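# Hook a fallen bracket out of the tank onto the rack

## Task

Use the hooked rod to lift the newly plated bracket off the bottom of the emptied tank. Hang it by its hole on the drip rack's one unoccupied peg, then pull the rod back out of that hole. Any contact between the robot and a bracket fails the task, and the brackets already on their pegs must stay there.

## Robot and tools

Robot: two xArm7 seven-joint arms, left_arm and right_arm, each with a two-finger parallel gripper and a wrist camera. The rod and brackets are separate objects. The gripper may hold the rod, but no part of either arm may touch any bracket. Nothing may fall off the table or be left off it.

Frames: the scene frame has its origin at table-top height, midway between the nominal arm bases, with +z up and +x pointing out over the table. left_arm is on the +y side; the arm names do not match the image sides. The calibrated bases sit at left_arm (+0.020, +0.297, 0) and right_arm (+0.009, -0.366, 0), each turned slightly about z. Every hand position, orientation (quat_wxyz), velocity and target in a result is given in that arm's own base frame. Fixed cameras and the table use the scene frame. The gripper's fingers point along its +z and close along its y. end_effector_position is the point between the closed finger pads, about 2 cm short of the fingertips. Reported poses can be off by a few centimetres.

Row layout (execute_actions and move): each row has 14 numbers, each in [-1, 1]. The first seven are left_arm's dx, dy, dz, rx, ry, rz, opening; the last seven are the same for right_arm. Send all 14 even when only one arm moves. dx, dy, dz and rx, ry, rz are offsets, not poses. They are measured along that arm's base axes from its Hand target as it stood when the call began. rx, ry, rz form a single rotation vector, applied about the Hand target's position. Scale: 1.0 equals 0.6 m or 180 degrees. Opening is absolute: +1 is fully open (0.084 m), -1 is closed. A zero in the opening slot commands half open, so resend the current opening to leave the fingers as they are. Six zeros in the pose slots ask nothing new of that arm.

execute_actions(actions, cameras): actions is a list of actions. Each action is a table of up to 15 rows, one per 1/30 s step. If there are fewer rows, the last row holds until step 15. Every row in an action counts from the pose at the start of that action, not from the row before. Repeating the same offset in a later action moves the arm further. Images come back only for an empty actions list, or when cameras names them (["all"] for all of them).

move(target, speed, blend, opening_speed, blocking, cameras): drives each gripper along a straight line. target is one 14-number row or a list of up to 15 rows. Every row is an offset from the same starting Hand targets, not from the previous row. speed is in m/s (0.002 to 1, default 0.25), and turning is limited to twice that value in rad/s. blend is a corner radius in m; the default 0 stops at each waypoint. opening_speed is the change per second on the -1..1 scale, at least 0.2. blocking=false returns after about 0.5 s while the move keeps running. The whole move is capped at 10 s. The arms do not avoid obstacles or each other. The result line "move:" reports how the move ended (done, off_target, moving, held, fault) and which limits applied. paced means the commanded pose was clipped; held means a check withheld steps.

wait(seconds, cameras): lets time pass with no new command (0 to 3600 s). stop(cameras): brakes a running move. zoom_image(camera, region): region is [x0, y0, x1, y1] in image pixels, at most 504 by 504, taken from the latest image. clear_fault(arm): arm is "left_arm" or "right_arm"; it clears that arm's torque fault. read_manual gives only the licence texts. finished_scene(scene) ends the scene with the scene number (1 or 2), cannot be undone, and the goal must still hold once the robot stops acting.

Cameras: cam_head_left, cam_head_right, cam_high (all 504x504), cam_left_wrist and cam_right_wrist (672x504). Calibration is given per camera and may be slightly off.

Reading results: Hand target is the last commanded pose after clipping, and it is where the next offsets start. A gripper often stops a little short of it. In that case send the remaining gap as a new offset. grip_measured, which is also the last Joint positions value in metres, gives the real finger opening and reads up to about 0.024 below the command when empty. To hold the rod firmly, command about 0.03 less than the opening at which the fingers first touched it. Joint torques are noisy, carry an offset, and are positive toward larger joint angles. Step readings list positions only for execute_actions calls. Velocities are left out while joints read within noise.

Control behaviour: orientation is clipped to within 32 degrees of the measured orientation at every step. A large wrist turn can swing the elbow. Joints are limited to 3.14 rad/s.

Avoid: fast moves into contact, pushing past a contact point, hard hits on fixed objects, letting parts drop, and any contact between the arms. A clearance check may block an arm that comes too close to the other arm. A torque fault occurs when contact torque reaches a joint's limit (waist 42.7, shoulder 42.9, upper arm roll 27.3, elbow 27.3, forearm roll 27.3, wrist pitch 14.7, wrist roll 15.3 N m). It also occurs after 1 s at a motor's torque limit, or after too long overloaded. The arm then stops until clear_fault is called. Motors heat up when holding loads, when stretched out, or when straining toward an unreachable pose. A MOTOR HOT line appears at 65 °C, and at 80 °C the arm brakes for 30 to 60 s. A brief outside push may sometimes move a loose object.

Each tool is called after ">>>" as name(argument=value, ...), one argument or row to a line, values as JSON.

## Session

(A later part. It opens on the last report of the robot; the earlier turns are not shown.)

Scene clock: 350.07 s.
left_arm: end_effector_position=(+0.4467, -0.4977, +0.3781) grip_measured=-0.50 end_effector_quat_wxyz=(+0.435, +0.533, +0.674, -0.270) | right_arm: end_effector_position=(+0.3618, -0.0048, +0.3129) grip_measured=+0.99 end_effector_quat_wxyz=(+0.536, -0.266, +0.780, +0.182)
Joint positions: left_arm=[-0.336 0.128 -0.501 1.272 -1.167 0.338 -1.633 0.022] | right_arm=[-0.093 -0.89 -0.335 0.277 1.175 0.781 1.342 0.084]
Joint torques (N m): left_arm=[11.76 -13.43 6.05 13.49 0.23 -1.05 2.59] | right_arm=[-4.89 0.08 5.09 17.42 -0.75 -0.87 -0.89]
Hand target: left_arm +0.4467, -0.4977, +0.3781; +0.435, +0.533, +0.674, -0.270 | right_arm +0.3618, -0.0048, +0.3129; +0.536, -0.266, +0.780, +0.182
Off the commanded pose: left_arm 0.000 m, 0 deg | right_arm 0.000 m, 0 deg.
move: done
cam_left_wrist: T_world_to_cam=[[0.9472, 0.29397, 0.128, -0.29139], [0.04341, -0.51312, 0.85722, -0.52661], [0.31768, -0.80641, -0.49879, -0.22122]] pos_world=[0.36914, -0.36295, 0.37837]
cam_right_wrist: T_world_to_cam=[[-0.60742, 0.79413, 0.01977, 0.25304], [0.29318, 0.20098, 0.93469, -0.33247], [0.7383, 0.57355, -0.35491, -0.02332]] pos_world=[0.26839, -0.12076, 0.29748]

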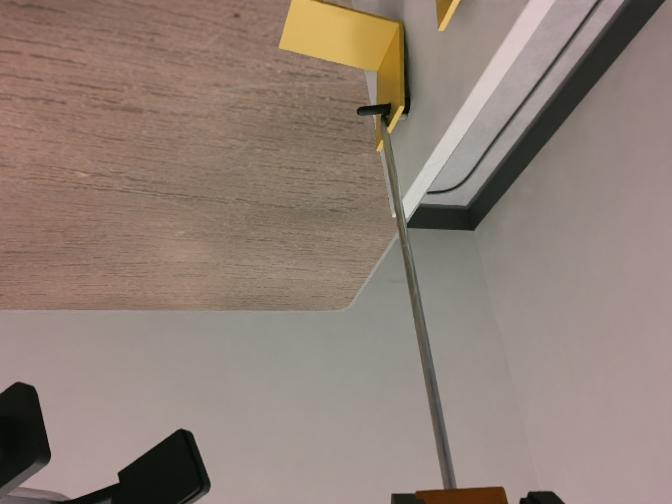

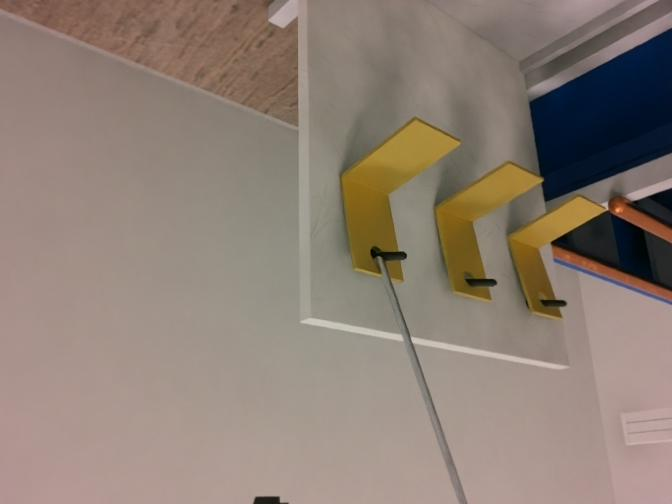

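>>> move(
  target=[-0.0075,-0.002,-0.0003,0,0,0,-1,0,0,0,0,0,0,1],
  speed=0.02,
  cameras=["cam_left_wrist","cam_right_wrist"],
)

>>> zoom_image(
  camera="cam_right_wrist",
  region=[350, 220, 420, 290],
)

>>> zoom_image(
  camera="cam_left_wrist",
  region=[350, 60, 470, 180],
)

Scene clock: 353.17 s.
left_arm: end_effector_position=(+0.4422, -0.4988, +0.3778) grip_measured=-0.50 end_effector_quat_wxyz=(+0.435, +0.533, +0.674, -0.270) | right_arm: end_effector_position=(+0.3618, -0.0048, +0.3129) grip_measured=+0.99 end_effector_quat_wxyz=(+0.536, -0.266, +0.780, +0.182)
Joint positions: left_arm=[-0.339 0.12 -0.506 1.263 -1.174 0.331 -1.632 0.022] | right_arm=[-0.093 -0.89 -0.335 0.277 1.175 0.781 1.342 0.084]
Joint torques (N m): left_arm=[-4.06 -33.47 -2.57 12.84 -0.22 -2.22 2.1] | right_arm=[-4.91 0.2 5.06 17.58 -0.75 -0.9 -0.93]
Hand target: left_arm +0.4422, -0.4989, +0.3779; +0.435, +0.533, +0.674, -0.270 | right_arm +0.3618, -0.0048, +0.3129; +0.536, -0.266, +0.780, +0.182
Off the commanded pose: left_arm 0.000 m, 0 deg | right_arm 0.000 m, 0 deg.
move: done
cam_left_wrist: T_world_to_cam=[[0.9472, 0.29406, 0.12786, -0.28678], [0.04363, -0.51325, 0.85713, -0.52682], [0.31767, -0.80629, -0.49898, -0.22074]] pos_world=[0.36474, -0.36405, 0.37807]
cam_right_wrist: T_world_to_cam=[[-0.60742, 0.79413, 0.01977, 0.25304], [0.29318, 0.20098, 0.93469, -0.33247], [0.7383, 0.57355, -0.35491, -0.02332]] pos_world=[0.26839, -0.12076, 0.29748]

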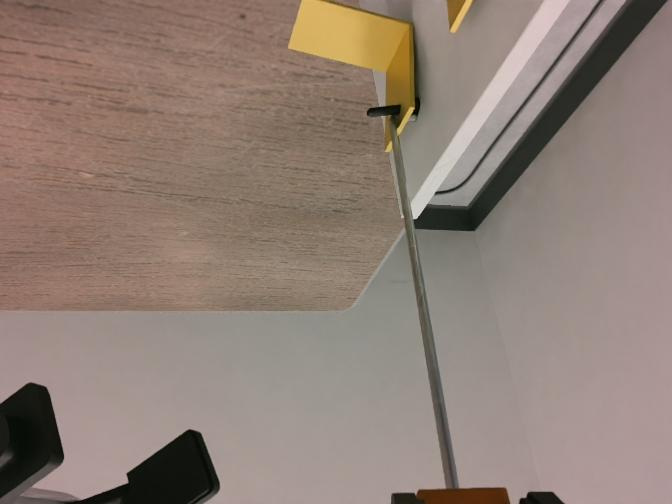

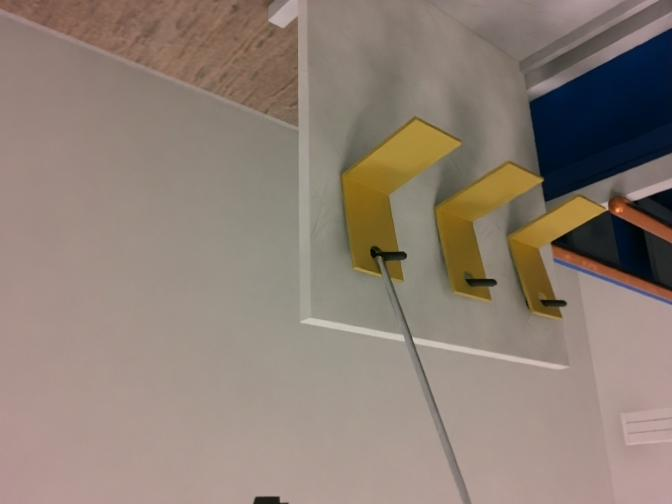

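Scaled by 7.200 from the camera's image (finer frame: 960x720).

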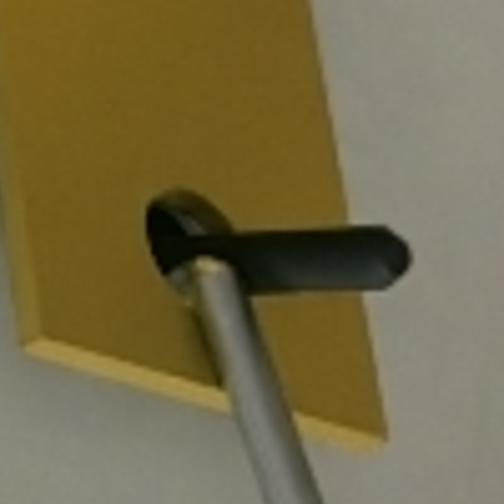

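Scaled by 4.200 from the camera's image (finer frame: 960x720).

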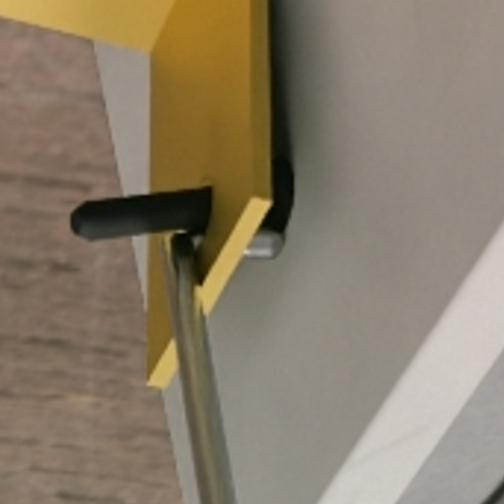

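>>> move(
  target=[
    [0.0335,0.0097,0.0013,-0.0075,0.0267,0,-1,0,0,0,0,0,0,1],
    [0.0617,0.0177,0.0002,-0.015,0.0535,0,-1,0,0,0,0,0,0,1],
  ],
  speed=0.03,
  blend=0.002,
  cameras=["cam_left_wrist","cam_right_wrist"],
)

>>> zoom_image(
  camera="cam_right_wrist",
  region=[350, 220, 420, 290],
)

>>> zoom_image(
  camera="cam_left_wrist",
  region=[330, 60, 450, 180],
)

Scene clock: 363.77 s.
left_arm: end_effector_position=(+0.4792, -0.4883, +0.3780) grip_measured=-0.50 end_effector_quat_wxyz=(+0.389, +0.498, +0.702, -0.329) | right_arm: end_effector_position=(+0.3618, -0.0048, +0.3129) grip_measured=+0.99 end_effector_quat_wxyz=(+0.536, -0.266, +0.780, +0.182)
Joint positions: left_arm=[-0.29 0.209 -0.454 1.384 -1.11 0.511 -1.781 0.022] | right_arm=[-0.093 -0.89 -0.335 0.277 1.175 0.781 1.342 0.084]
Joint torques (N m): left_arm=[11.97 -13.72 5.58 13.29 2.7 -1.16 -1.69] | right_arm=[-4.65 1.24 5.03 17.68 -0.75 -1.04 -0.9]
Hand target: left_arm +0.4792, -0.4883, +0.3781; +0.389, +0.498, +0.702, -0.329 | right_arm +0.3618, -0.0048, +0.3129; +0.536, -0.266, +0.780, +0.182
Off the commanded pose: left_arm 0.000 m, 0 deg | right_arm 0.000 m, 0 deg.
move: done
cam_left_wrist: T_world_to_cam=[[0.95413, 0.29582, -0.0461, -0.26162], [0.18812, -0.47256, 0.86099, -0.57406], [0.23291, -0.83017, -0.50653, -0.19201]] pos_world=[0.40233, -0.35329, 0.38494]
cam_right_wrist: T_world_to_cam=[[-0.60742, 0.79413, 0.01977, 0.25304], [0.29318, 0.20098, 0.93469, -0.33247], [0.7383, 0.57355, -0.35491, -0.02332]] pos_world=[0.26839, -0.12076, 0.29748]

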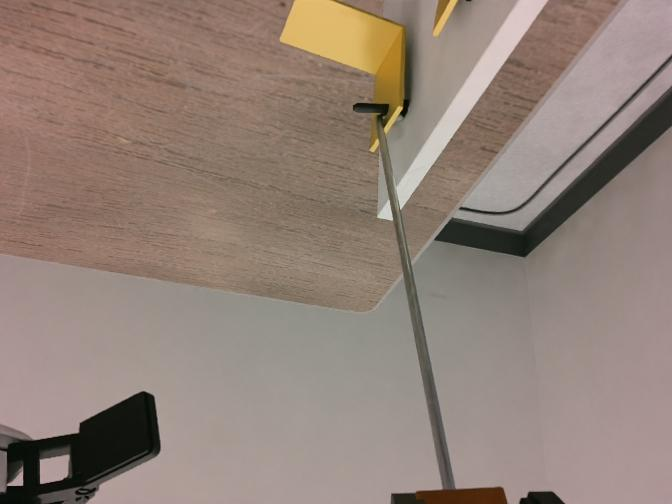

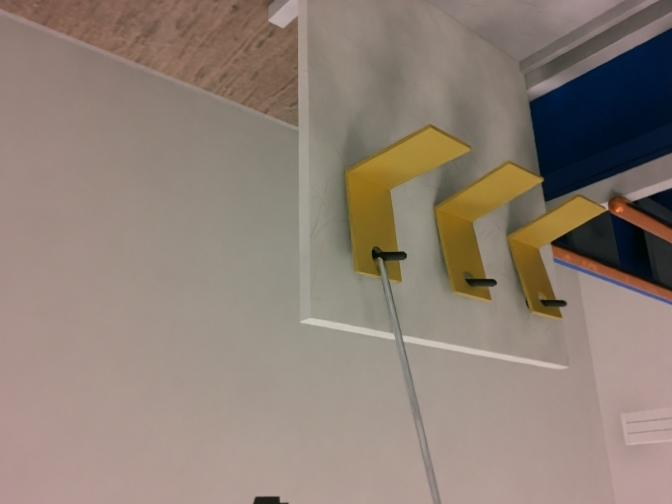

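Scaled by 7.200 from the camera's image (finer frame: 960x720).

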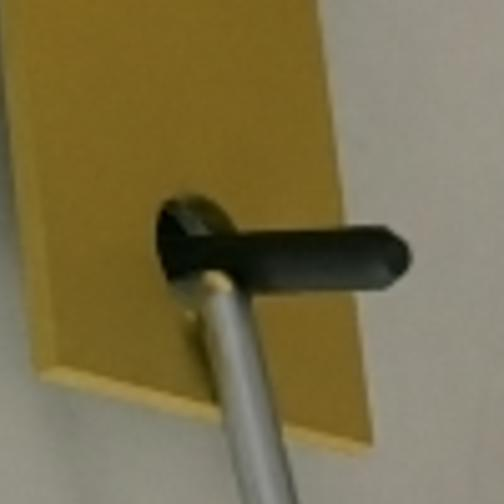

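Scaled by 4.200 from the camera's image (finer frame: 960x720).

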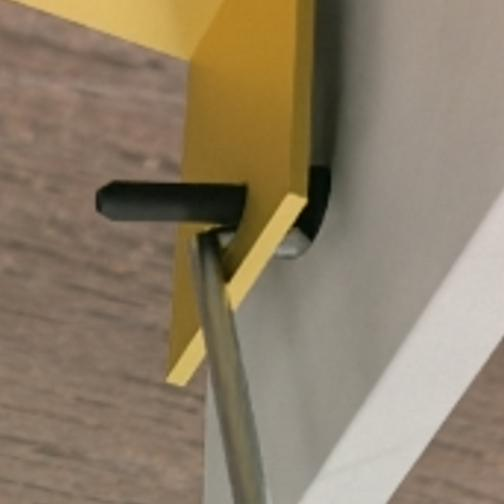

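>>> move(
  target=[
    [0.0413,0.0115,-0.0105,-0.0112,0.0401,0,-1,0,0,0,0,0,0,1],
    [0.081,0.0227,-0.0265,-0.0225,0.0802,0,-1,0,0,0,0,0,0,1],
  ],
  speed=0.03,
  blend=0.002,
  cameras=["cam_left_wrist","cam_right_wrist"],
)

>>> zoom_image(
  camera="cam_right_wrist",
  region=[350, 220, 420, 290],
)

>>> zoom_image(
  camera="cam_left_wrist",
  region=[330, 60, 450, 180],
)

Scene clock: 375.50 s.
left_arm: end_effector_position=(+0.5278, -0.4746, +0.3644) grip_measured=-0.49 end_effector_quat_wxyz=(+0.317, +0.439, +0.732, -0.413) | right_arm: end_effector_position=(+0.3618, -0.0048, +0.3129) grip_measured=+0.99 end_effector_quat_wxyz=(+0.536, -0.266, +0.780, +0.182)
Joint positions: left_arm=[-0.234 0.381 -0.403 1.58 -1.077 0.737 -1.956 0.023] | right_arm=[-0.093 -0.89 -0.335 0.277 1.175 0.781 1.342 0.084]
Joint torques (N m): left_arm=[-7.83 13.33 1.09 -5.81 5 1.11 -2.19] | right_arm=[-4.56 1.93 4.82 17.85 -0.55 -1.14 -0.93]
Motor temperatures (°C): left_arm=[31 32 35 41 33 34 31] | right_arm=[34 34 32 38 36 40 37]
Hand target: left_arm +0.5278, -0.4747, +0.3622; +0.315, +0.438, +0.733, -0.414 | right_arm +0.3618, -0.0048, +0.3129; +0.536, -0.266, +0.780, +0.182
Off the commanded pose: left_arm 0.002 m, 0 deg | right_arm 0.000 m, 0 deg.
move: done
cam_left_wrist: T_world_to_cam=[[0.91088, 0.28333, -0.30003, -0.20326], [0.39808, -0.41164, 0.81981, -0.632], [0.10877, -0.86618, -0.48774, -0.15725]] pos_world=[0.45384, -0.33877, 0.38044]
cam_right_wrist: T_world_to_cam=[[-0.60742, 0.79413, 0.01977, 0.25304], [0.29318, 0.20098, 0.93469, -0.33247], [0.7383, 0.57355, -0.35491, -0.02332]] pos_world=[0.26839, -0.12076, 0.29748]

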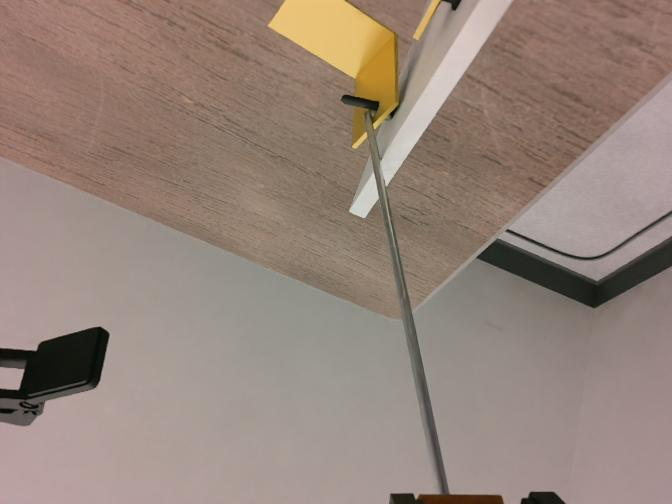

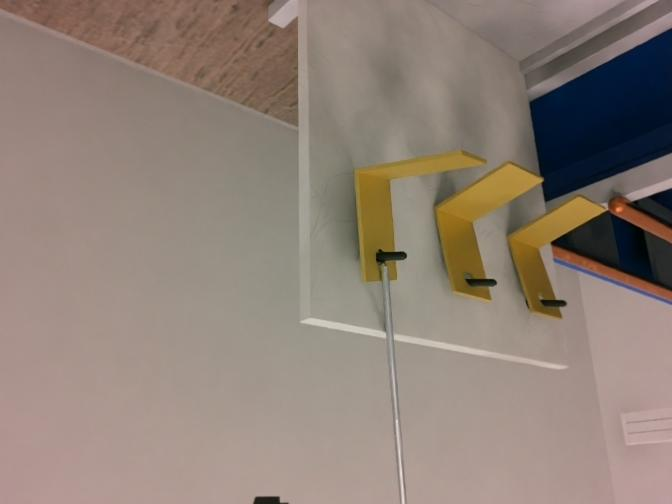

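Scaled by 7.200 from the camera's image (finer frame: 960x720).

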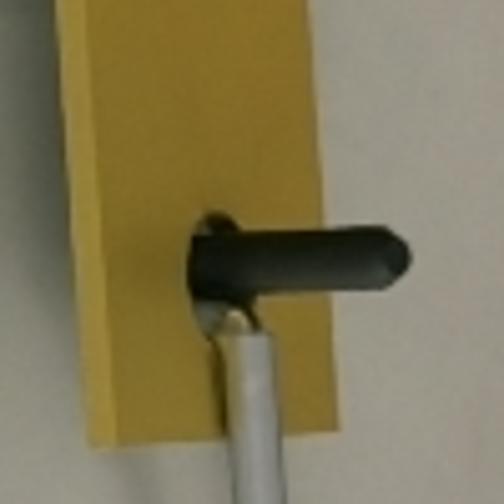

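Scaled by 4.200 from the camera's image (finer frame: 960x720).

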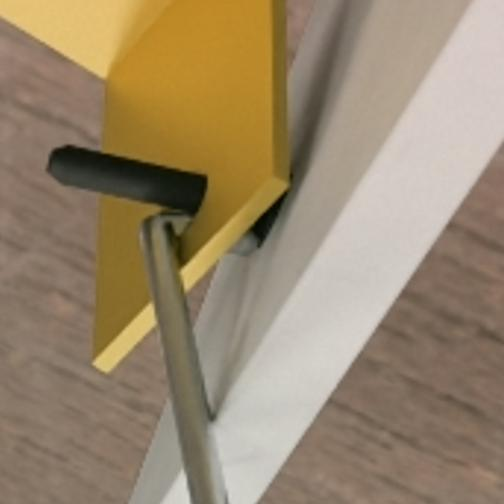

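>>> move(
  target=[
    [-0.006,-0.001,0.0035,0,0,0,-1,0,0,0,0,0,0,1],
  ],
  speed=0.02,
  cameras=["cam_left_wrist","cam_right_wrist"],
)

>>> zoom_image(
  camera="cam_right_wrist",
  region=[350, 220, 420, 290],
)

>>> zoom_image(
  camera="cam_left_wrist",
  region=[330, 60, 450, 180],
)

Scene clock: 381.00 s.
left_arm: end_effector_position=(+0.5293, -0.4784, +0.3757) grip_measured=-0.50 end_effector_quat_wxyz=(+0.324, +0.441, +0.726, -0.416) | right_arm: end_effector_position=(+0.3618, -0.0048, +0.3129) grip_measured=+0.99 end_effector_quat_wxyz=(+0.536, -0.266, +0.780, +0.182)
Joint positions: left_arm=[-0.238 0.384 -0.405 1.604 -1.077 0.74 -1.957 0.022] | right_arm=[-0.093 -0.89 -0.335 0.277 1.175 0.781 1.342 0.084]
Joint torques (N m): left_arm=[7.28 -39.6 -0.77 13.44 -0.54 -1.85 -0.05] | right_arm=[-4.49 2.34 4.93 18.02 -0.67 -1.22 -0.93]
Hand target: left_arm +0.5293, -0.4784, +0.3757; +0.324, +0.441, +0.726, -0.416 (not the last commanded pose) | right_arm +0.3618, -0.0048, +0.3129; +0.536, -0.266, +0.780, +0.182
Tool commands: left_gripper/opening=-1.0 right_gripper/opening=+1.0
Off the commanded pose: left_arm 0.013 m, 1 deg | right_arm 0.000 m, 0 deg.
TORQUE FAULT: the external load on joint 4 (elbow) of the left arm reached its load limit, and that arm stopped. The contact can be on any part of that arm beyond that joint, not only on its tool. A torque fault puts only its own arm into a fault stop. That arm's remaining commands of this call were not run. The hold on joint 4 (elbow) of that arm was moved back by the arm itself, up to 3 degrees, as the stop began, but later a load was on that arm, so every hold on that arm was set again where that arm then was. That arm may still press on what stopped it. That arm is still stopped at the end of this call. While its stop runs, that arm, its gripper or tool too, takes no new command.
CLEAR FAULT: the left arm stays stopped (state 4) until you call clear_fault(arm="left_arm").
End effector pose when the fault began: left_arm: position (+0.5275, -0.4747, +0.3644), quat_wxyz (+0.317, +0.439, +0.732, -0.414)
Joint positions when the fault began: left_arm=[-0.234 0.381 -0.403 1.579 -1.077 0.737 -1.956 0.023]
move: fault (left_arm)
cam_left_wrist: T_world_to_cam=[[0.91634, 0.27539, -0.29065, -0.21032], [0.38443, -0.40216, 0.83095, -0.63574], [0.11195, -0.87317, -0.47439, -0.16524]] pos_world=[0.45563, -0.34203, 0.38875]
cam_right_wrist: T_world_to_cam=[[-0.60742, 0.79413, 0.01977, 0.25304], [0.29318, 0.20098, 0.93469, -0.33247], [0.7383, 0.57355, -0.35491, -0.02332]] pos_world=[0.26839, -0.12076, 0.29748]

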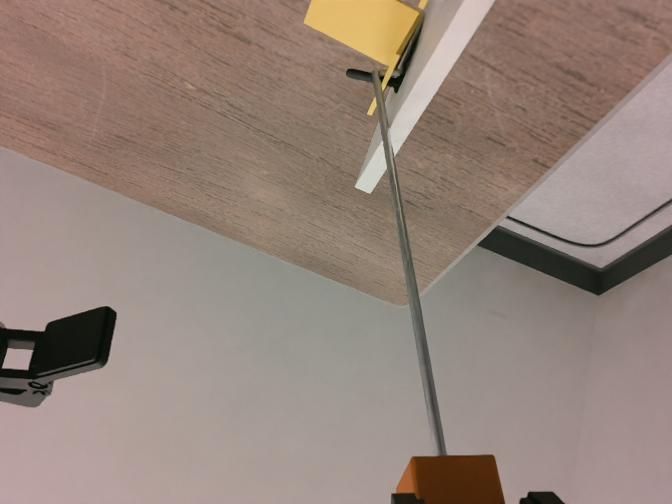

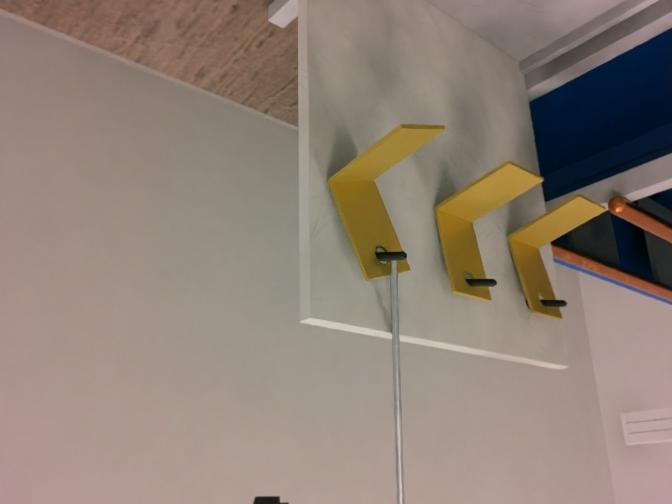

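Scaled by 7.200 from the camera's image (finer frame: 960x720).

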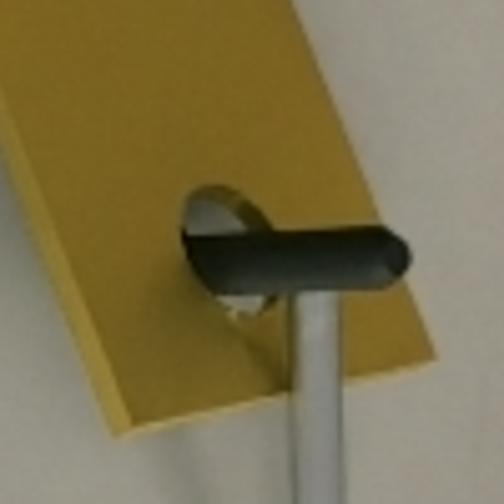

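Scaled by 4.200 from the camera's image (finer frame: 960x720).

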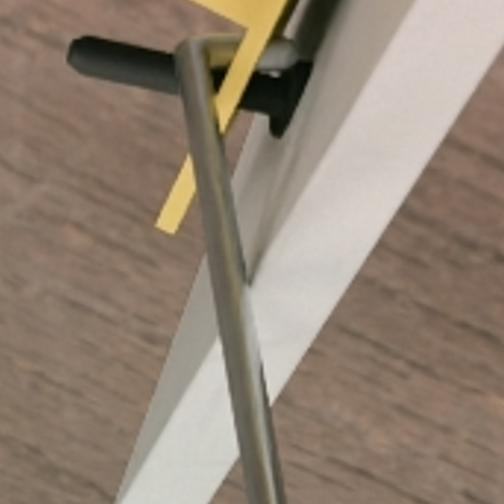

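>>> clear_fault(
  arm="left_arm",
  cameras=["cam_left_wrist","cam_right_wrist"],
)

>>> zoom_image(
  camera="cam_right_wrist",
  region=[340, 210, 440, 310],
)

>>> zoom_image(
  camera="cam_left_wrist",
  region=[330, 30, 430, 130],
)

Scene clock: 385.20 s.
left_arm: end_effector_position=(+0.5293, -0.4783, +0.3757) grip_measured=-0.50 end_effector_quat_wxyz=(+0.324, +0.441, +0.726, -0.416) | right_arm: end_effector_position=(+0.3618, -0.0048, +0.3129) grip_measured=+0.99 end_effector_quat_wxyz=(+0.536, -0.266, +0.780, +0.182)
Joint positions: left_arm=[-0.238 0.384 -0.405 1.604 -1.077 0.74 -1.957 0.022] | right_arm=[-0.093 -0.89 -0.335 0.277 1.175 0.781 1.342 0.084]
Joint torques (N m): left_arm=[7.38 -40.09 -0.75 13.66 -0.77 -1.96 -0.2] | right_arm=[-4.32 2.25 5.03 18 -0.59 -1.22 -0.92]
Hand target: left_arm +0.5293, -0.4783, +0.3757; +0.324, +0.441, +0.726, -0.416 (not the last commanded pose) | right_arm +0.3618, -0.0048, +0.3129; +0.536, -0.266, +0.780, +0.182
Tool commands: left_gripper/opening=-1.0 right_gripper/opening=+1.0
Off the commanded pose: left_arm 0.013 m, 1 deg | right_arm 0.000 m, 0 deg.
TORQUE FAULT, CONTINUED: the left arm's stop, for the torque fault of joint 4 (elbow) that an earlier result reported, is over. The call counts as one of the actions that you can send in this scene. The hold on joint 4 (elbow) of that arm was moved back by the arm itself, up to 3 degrees, as the stop began, but later a load was on that arm, so every hold on that arm was set again where that arm then was. That arm's target is now where it stood when the stop ended, not its last command. That arm's gripper keeps its grip as last carried out, and that arm accepts commands again: back off and push less far.
CLEAR FAULT: your call cleared the left arm's torque fault. If a joint's load stays at its limit, that arm stops again at once.
cam_left_wrist: T_world_to_cam=[[0.91633, 0.2754, -0.29068, -0.2103], [0.38446, -0.40215, 0.83094, -0.63575], [0.11195, -0.87317, -0.47439, -0.16524]] pos_world=[0.45563, -0.34203, 0.38875]
cam_right_wrist: T_world_to_cam=[[-0.60742, 0.79413, 0.01977, 0.25304], [0.29318, 0.20098, 0.93469, -0.33247], [0.7383, 0.57355, -0.35491, -0.02332]] pos_world=[0.26839, -0.12076, 0.29748]

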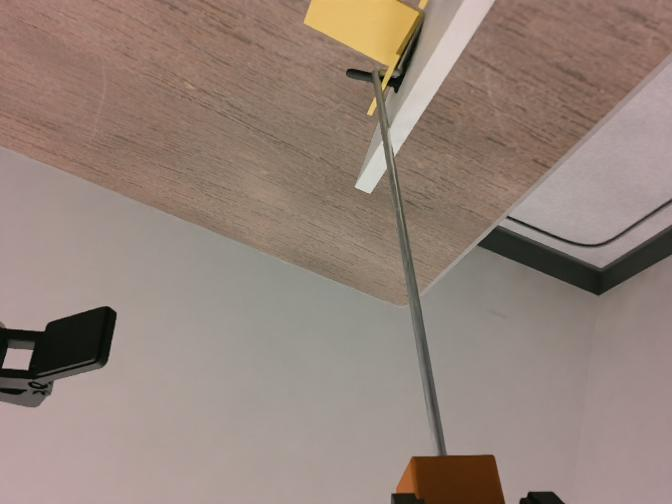

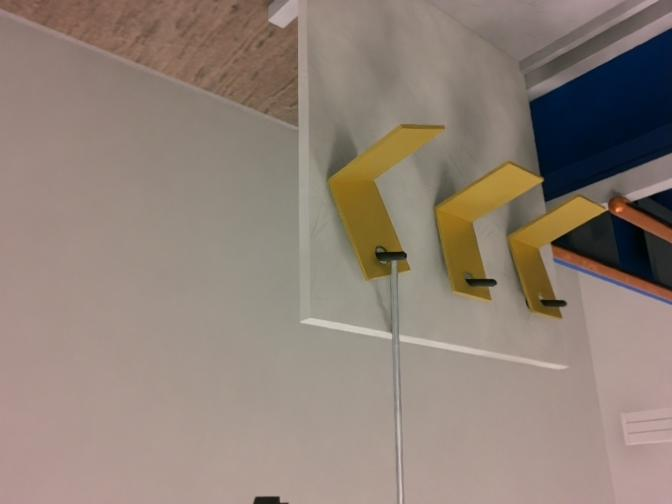

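Scaled by 5.040 from the camera's image (finer frame: 960x720).

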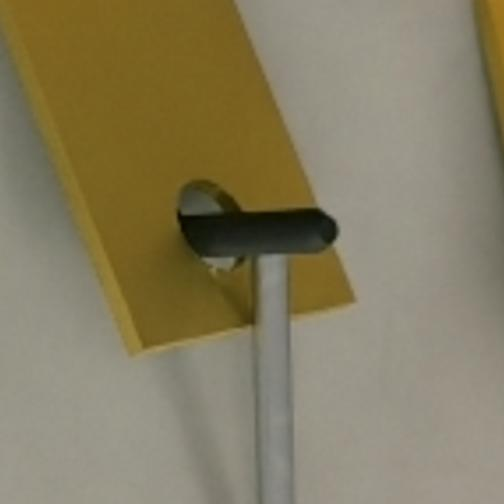

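Scaled by 5.040 from the camera's image (finer frame: 960x720).

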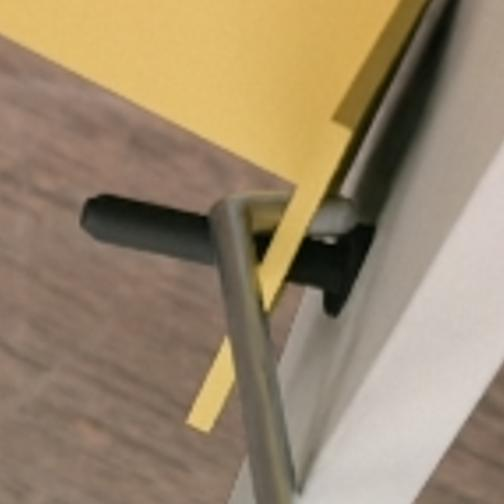

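>>> move(
  target=[0,0,-0.005,0,0,0,-1,0,0,0,0,0,0,1],
  speed=0.02,
  cameras=["cam_left_wrist","cam_right_wrist"],
)

>>> zoom_image(
  camera="cam_right_wrist",
  region=[340, 210, 440, 310],
)

>>> zoom_image(
  camera="cam_left_wrist",
  region=[330, 30, 430, 130],
)

Scene clock: 393.27 s.
left_arm: end_effector_position=(+0.5294, -0.4783, +0.3729) grip_measured=-0.50 end_effector_quat_wxyz=(+0.324, +0.441, +0.726, -0.416) | right_arm: end_effector_position=(+0.3618, -0.0048, +0.3129) grip_measured=+0.99 end_effector_quat_wxyz=(+0.536, -0.266, +0.780, +0.182)
Joint positions: left_arm=[-0.237 0.386 -0.406 1.599 -1.082 0.737 -1.949 0.022] | right_arm=[-0.093 -0.89 -0.335 0.277 1.175 0.781 1.342 0.084]
Joint torques (N m): left_arm=[-1.74 -11.13 -7.85 2.12 0.89 -0.37 2.1] | right_arm=[-4.17 2.32 5.05 18.09 -0.48 -1.27 -0.99]
Hand target: left_arm +0.5293, -0.4783, +0.3727; +0.324, +0.441, +0.726, -0.416 | right_arm +0.3618, -0.0048, +0.3129; +0.536, -0.266, +0.780, +0.182
Off the commanded pose: left_arm 0.000 m, 0 deg | right_arm 0.000 m, 0 deg.
move: done
cam_left_wrist: T_world_to_cam=[[0.91638, 0.27552, -0.29042, -0.21134], [0.38426, -0.40196, 0.83113, -0.63325], [0.11226, -0.87322, -0.47421, -0.16677]] pos_world=[0.45572, -0.34194, 0.38585]
cam_right_wrist: T_world_to_cam=[[-0.60742, 0.79413, 0.01977, 0.25304], [0.29318, 0.20098, 0.93469, -0.33247], [0.7383, 0.57355, -0.35491, -0.02332]] pos_world=[0.26839, -0.12076, 0.29748]

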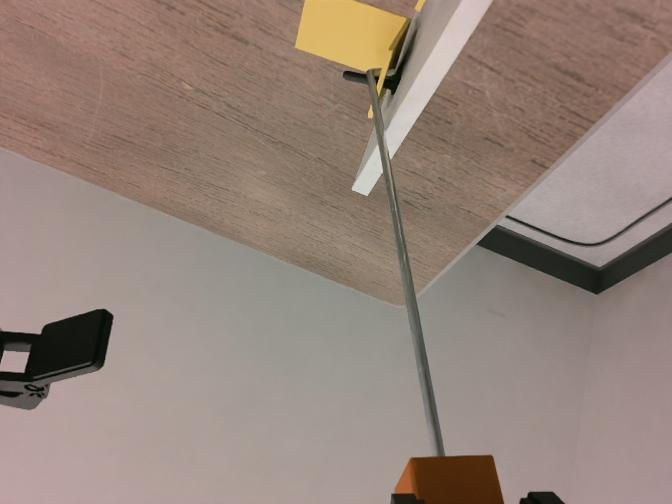

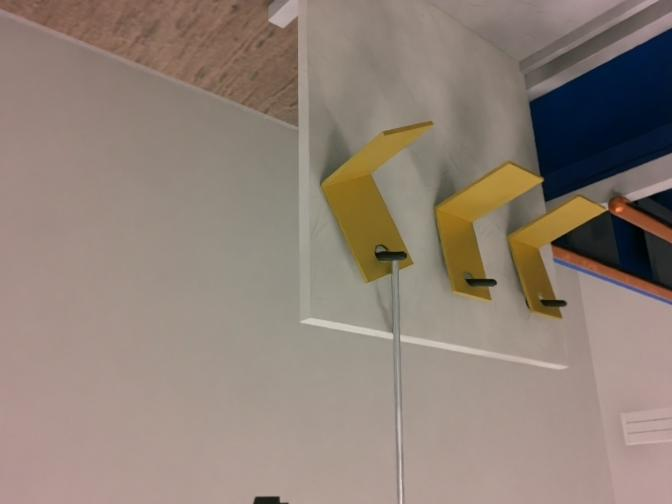

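Scaled by 5.040 from the camera's image (finer frame: 960x720).

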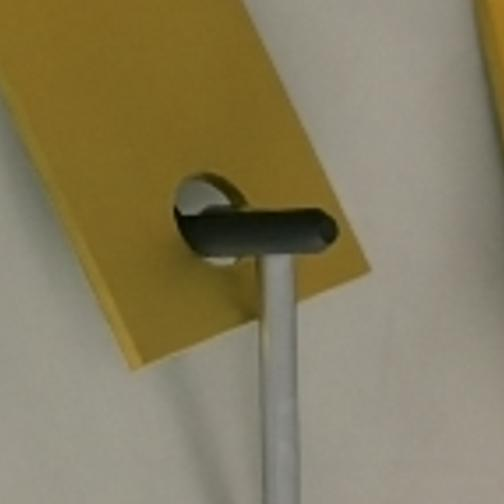

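Scaled by 5.040 from the camera's image (finer frame: 960x720).

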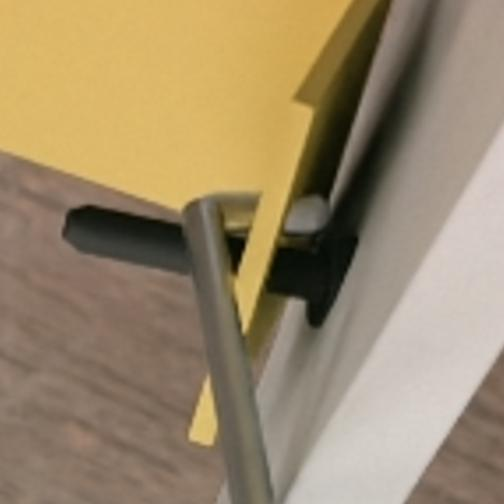

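>>> move(
  target=[-0.0058,-0.0014,0,0,0,0,-1,0,0,0,0,0,0,1],
  speed=0.02,
  cameras=["cam_left_wrist","cam_right_wrist"],
)

>>> zoom_image(
  camera="cam_right_wrist",
  region=[340, 210, 440, 310],
)

>>> zoom_image(
  camera="cam_left_wrist",
  region=[330, 30, 430, 130],
)

Scene clock: 395.97 s.
left_arm: end_effector_position=(+0.5259, -0.4792, +0.3729) grip_measured=-0.50 end_effector_quat_wxyz=(+0.324, +0.441, +0.726, -0.416) | right_arm: end_effector_position=(+0.3618, -0.0048, +0.3129) grip_measured=+0.99 end_effector_quat_wxyz=(+0.536, -0.266, +0.780, +0.182)
Joint positions: left_arm=[-0.238 0.377 -0.409 1.587 -1.088 0.732 -1.945 0.022] | right_arm=[-0.093 -0.89 -0.335 0.277 1.175 0.781 1.342 0.084]
Joint torques (N m): left_arm=[-19.15 -17.43 -11.18 -2.98 1.18 1.22 1.79] | right_arm=[-4.38 2.19 5.09 18.14 -0.49 -1.34 -1]
Hand target: left_arm +0.5258, -0.4792, +0.3727; +0.324, +0.441, +0.726, -0.416 | right_arm +0.3618, -0.0048, +0.3129; +0.536, -0.266, +0.780, +0.182
Off the commanded pose: left_arm 0.000 m, 0 deg | right_arm 0.000 m, 0 deg.
move: done
cam_left_wrist: T_world_to_cam=[[0.91638, 0.27547, -0.29045, -0.20787], [0.38424, -0.40185, 0.83119, -0.63233], [0.11225, -0.87329, -0.4741, -0.16718]] pos_world=[0.45222, -0.34284, 0.38595]
cam_right_wrist: T_world_to_cam=[[-0.60742, 0.79413, 0.01977, 0.25304], [0.29318, 0.20098, 0.93469, -0.33247], [0.7383, 0.57355, -0.35491, -0.02332]] pos_world=[0.26839, -0.12076, 0.29748]

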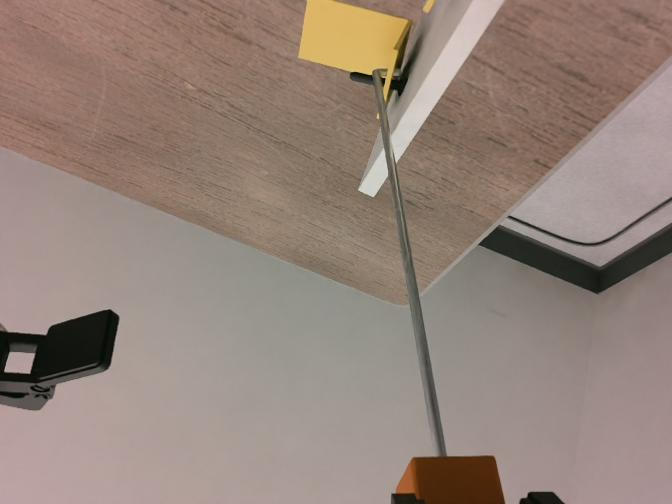

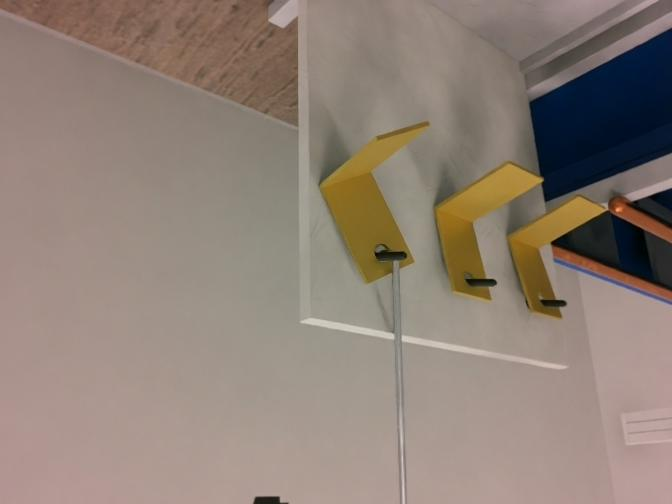

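Scaled by 5.040 from the camera's image (finer frame: 960x720).

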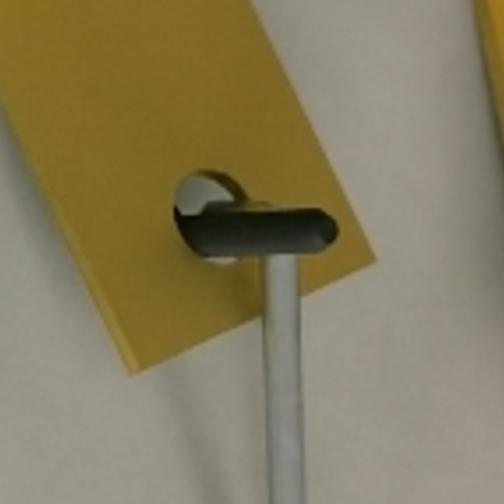

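Scaled by 5.040 from the camera's image (finer frame: 960x720).

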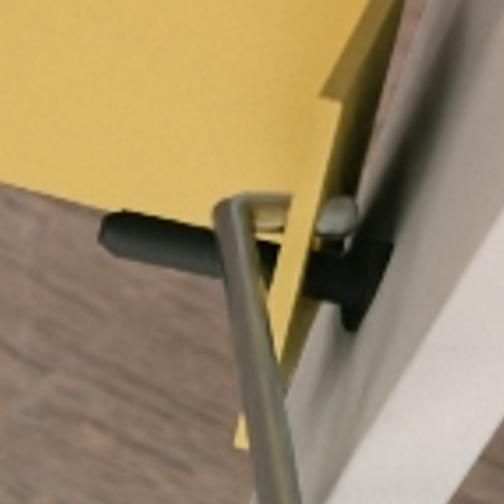

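>>> move(
  target=[-0.001,0.004,-0.001,0,0,0,-1,0,0,0,0,0,0,1],
  speed=0.02,
)

>>> move(
  target=[-0.006,0.0015,0,0,0,0,-1,0,0,0,0,0,0,1],
  speed=0.02,
  cameras=["cam_left_wrist","cam_right_wrist"],
)

>>> zoom_image(
  camera="cam_right_wrist",
  region=[340, 210, 440, 310],
)

>>> zoom_image(
  camera="cam_left_wrist",
  region=[330, 30, 430, 130],
)

Scene clock: 399.00 s.
left_arm: end_effector_position=(+0.5253, -0.4768, +0.3723) grip_measured=-0.50 end_effector_quat_wxyz=(+0.324, +0.441, +0.726, -0.416) | right_arm: end_effector_position=(+0.3618, -0.0048, +0.3129) grip_measured=+0.99 end_effector_quat_wxyz=(+0.536, -0.266, +0.780, +0.182)
Joint positions: left_arm=[-0.233 0.371 -0.409 1.578 -1.094 0.734 -1.939 0.022] | right_arm=[-0.093 -0.89 -0.335 0.277 1.175 0.781 1.342 0.084]
Joint torques (N m): left_arm=[-7.02 -17.44 -8.29 -2.94 1.19 3.42 1.94] | right_arm=[-4.16 2.28 5.1 18.28 -0.51 -1.35 -1.06]
Hand target: left_arm +0.5252, -0.4768, +0.3721; +0.324, +0.441, +0.726, -0.416 | right_arm +0.3618, -0.0048, +0.3129; +0.536, -0.266, +0.780, +0.182
Off the commanded pose: left_arm 0.000 m, 0 deg | right_arm 0.000 m, 0 deg.
move: done

Scene clock: 399.50 s.
left_arm: end_effector_position=(+0.5218, -0.4759, +0.3725) grip_measured=-0.50 end_effector_quat_wxyz=(+0.325, +0.441, +0.726, -0.416) | right_arm: end_effector_position=(+0.3618, -0.0048, +0.3129) grip_measured=+0.99 end_effector_quat_wxyz=(+0.536, -0.266, +0.780, +0.182)
Joint positions: left_arm=[-0.23 0.358 -0.411 1.562 -1.102 0.732 -1.933 0.022] | right_arm=[-0.093 -0.89 -0.335 0.277 1.175 0.781 1.342 0.084]
Joint torques (N m): left_arm=[-9.8 -15.03 -12.67 -4.32 1.16 1.51 1.75] | right_arm=[-4.3 2.43 4.99 18.22 -0.41 -1.28 -1.01]
Hand target: left_arm +0.5216, -0.4759, +0.3721; +0.324, +0.441, +0.726, -0.416 | right_arm +0.3618, -0.0048, +0.3129; +0.536, -0.266, +0.780, +0.182
Off the commanded pose: left_arm 0.000 m, 0 deg | right_arm 0.000 m, 0 deg.
move: done
cam_left_wrist: T_world_to_cam=[[0.91649, 0.27537, -0.29021, -0.20534], [0.38396, -0.40171, 0.83139, -0.62891], [0.11236, -0.87338, -0.4739, -0.16423]] pos_world=[0.44812, -0.33953, 0.38545]
cam_right_wrist: T_world_to_cam=[[-0.60742, 0.79413, 0.01977, 0.25304], [0.29318, 0.20098, 0.93469, -0.33247], [0.7383, 0.57355, -0.35491, -0.02332]] pos_world=[0.26839, -0.12076, 0.29748]

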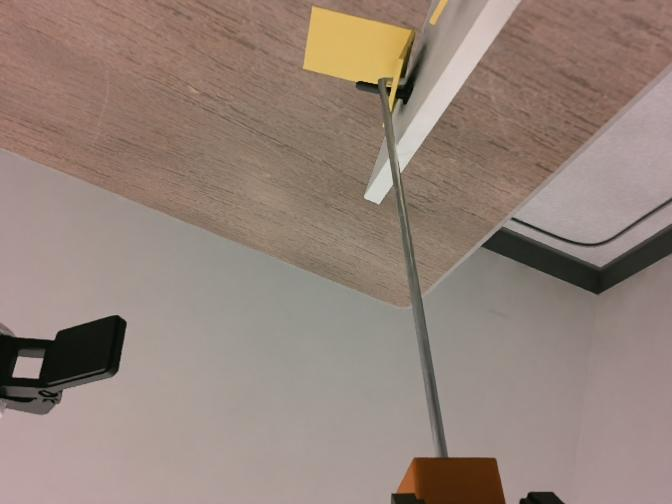

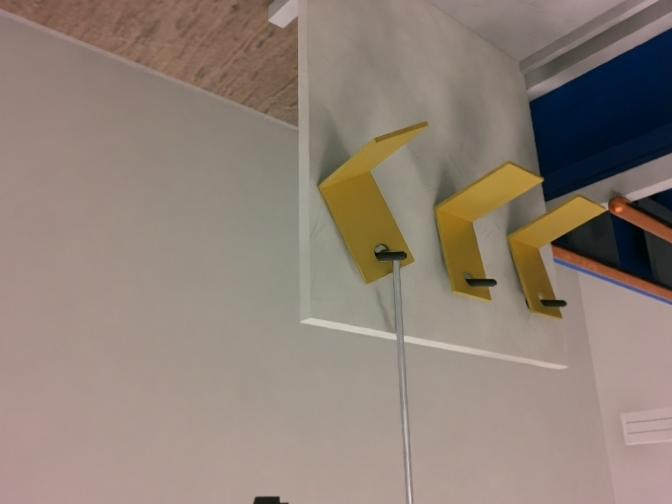

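Scaled by 5.040 from the camera's image (finer frame: 960x720).

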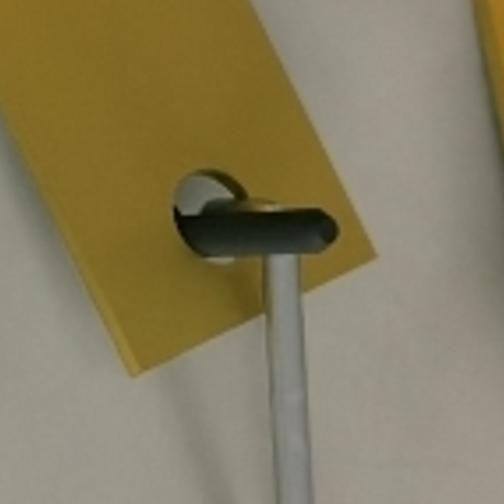

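Scaled by 5.040 from the camera's image (finer frame: 960x720).

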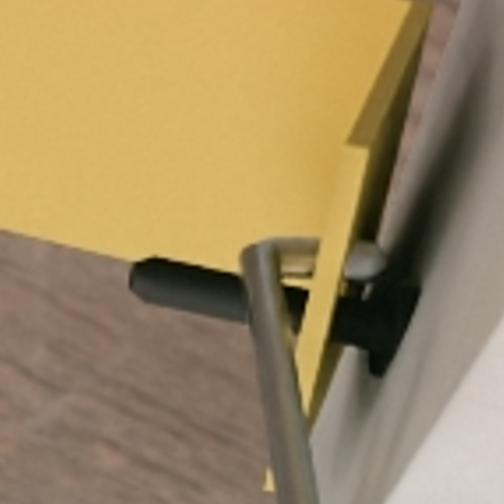

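>>> move(
  target=[0,0.0015,0,-0.0045,0.016,0,-1,0,0,0,0,0,0,1],
  speed=0.02,
  cameras=["cam_left_wrist","cam_right_wrist"],
)

>>> zoom_image(
  camera="cam_right_wrist",
  region=[340, 210, 440, 310],
)

>>> zoom_image(
  camera="cam_left_wrist",
  region=[330, 30, 430, 130],
)

Scene clock: 405.07 s.
left_arm: end_effector_position=(+0.5216, -0.4750, +0.3720) grip_measured=-0.50 end_effector_quat_wxyz=(+0.309, +0.428, +0.731, -0.432) | right_arm: end_effector_position=(+0.3618, -0.0048, +0.3129) grip_measured=+0.99 end_effector_quat_wxyz=(+0.536, -0.266, +0.780, +0.182)
Joint positions: left_arm=[-0.222 0.369 -0.409 1.574 -1.108 0.765 -1.969 0.022] | right_arm=[-0.093 -0.89 -0.335 0.277 1.175 0.781 1.342 0.084]
Joint torques (N m): left_arm=[-9.2 -5.44 -8.74 1.78 0.5 3.92 -2.46] | right_arm=[-4.08 2.29 5 18.29 -0.34 -1.4 -1.04]
Hand target: left_arm +0.5216, -0.4750, +0.3721; +0.309, +0.428, +0.731, -0.432 | right_arm +0.3618, -0.0048, +0.3129; +0.536, -0.266, +0.780, +0.182
Off the commanded pose: left_arm 0.000 m, 0 deg | right_arm 0.000 m, 0 deg.
move: done
cam_left_wrist: T_world_to_cam=[[0.90047, 0.27096, -0.3402, -0.18064], [0.42586, -0.39053, 0.81616, -0.63899], [0.08829, -0.87981, -0.46706, -0.15675]] pos_world=[0.44862, -0.33851, 0.38686]
cam_right_wrist: T_world_to_cam=[[-0.60742, 0.79413, 0.01977, 0.25304], [0.29318, 0.20098, 0.93469, -0.33247], [0.7383, 0.57355, -0.35491, -0.02332]] pos_world=[0.26839, -0.12076, 0.29748]

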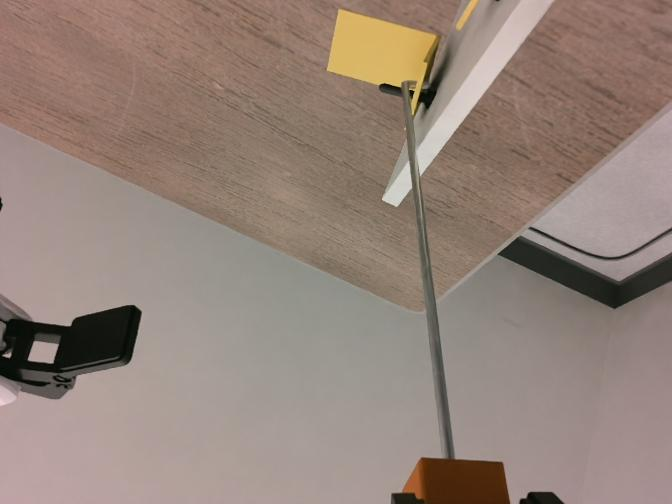

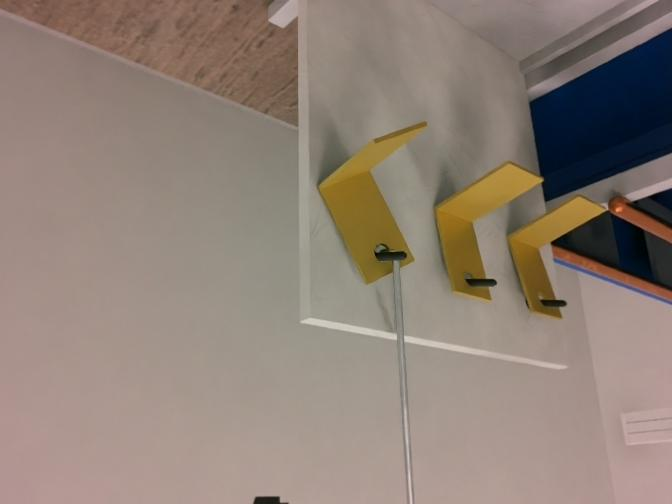

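Scaled by 5.040 from the camera's image (finer frame: 960x720).

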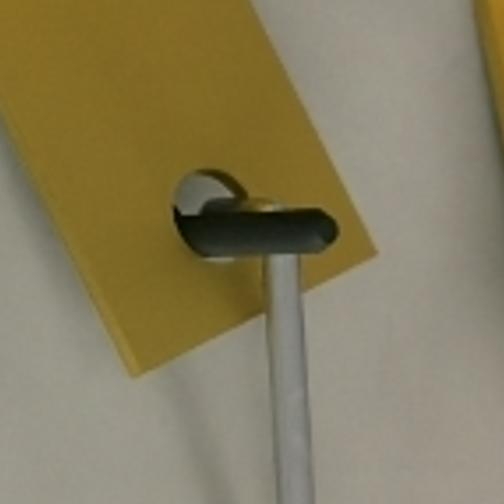

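Scaled by 5.040 from the camera's image (finer frame: 960x720).

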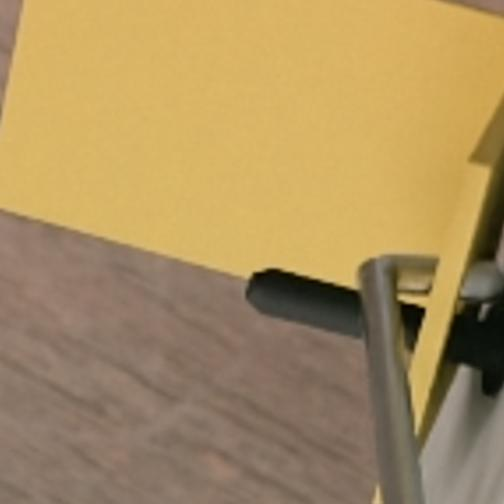

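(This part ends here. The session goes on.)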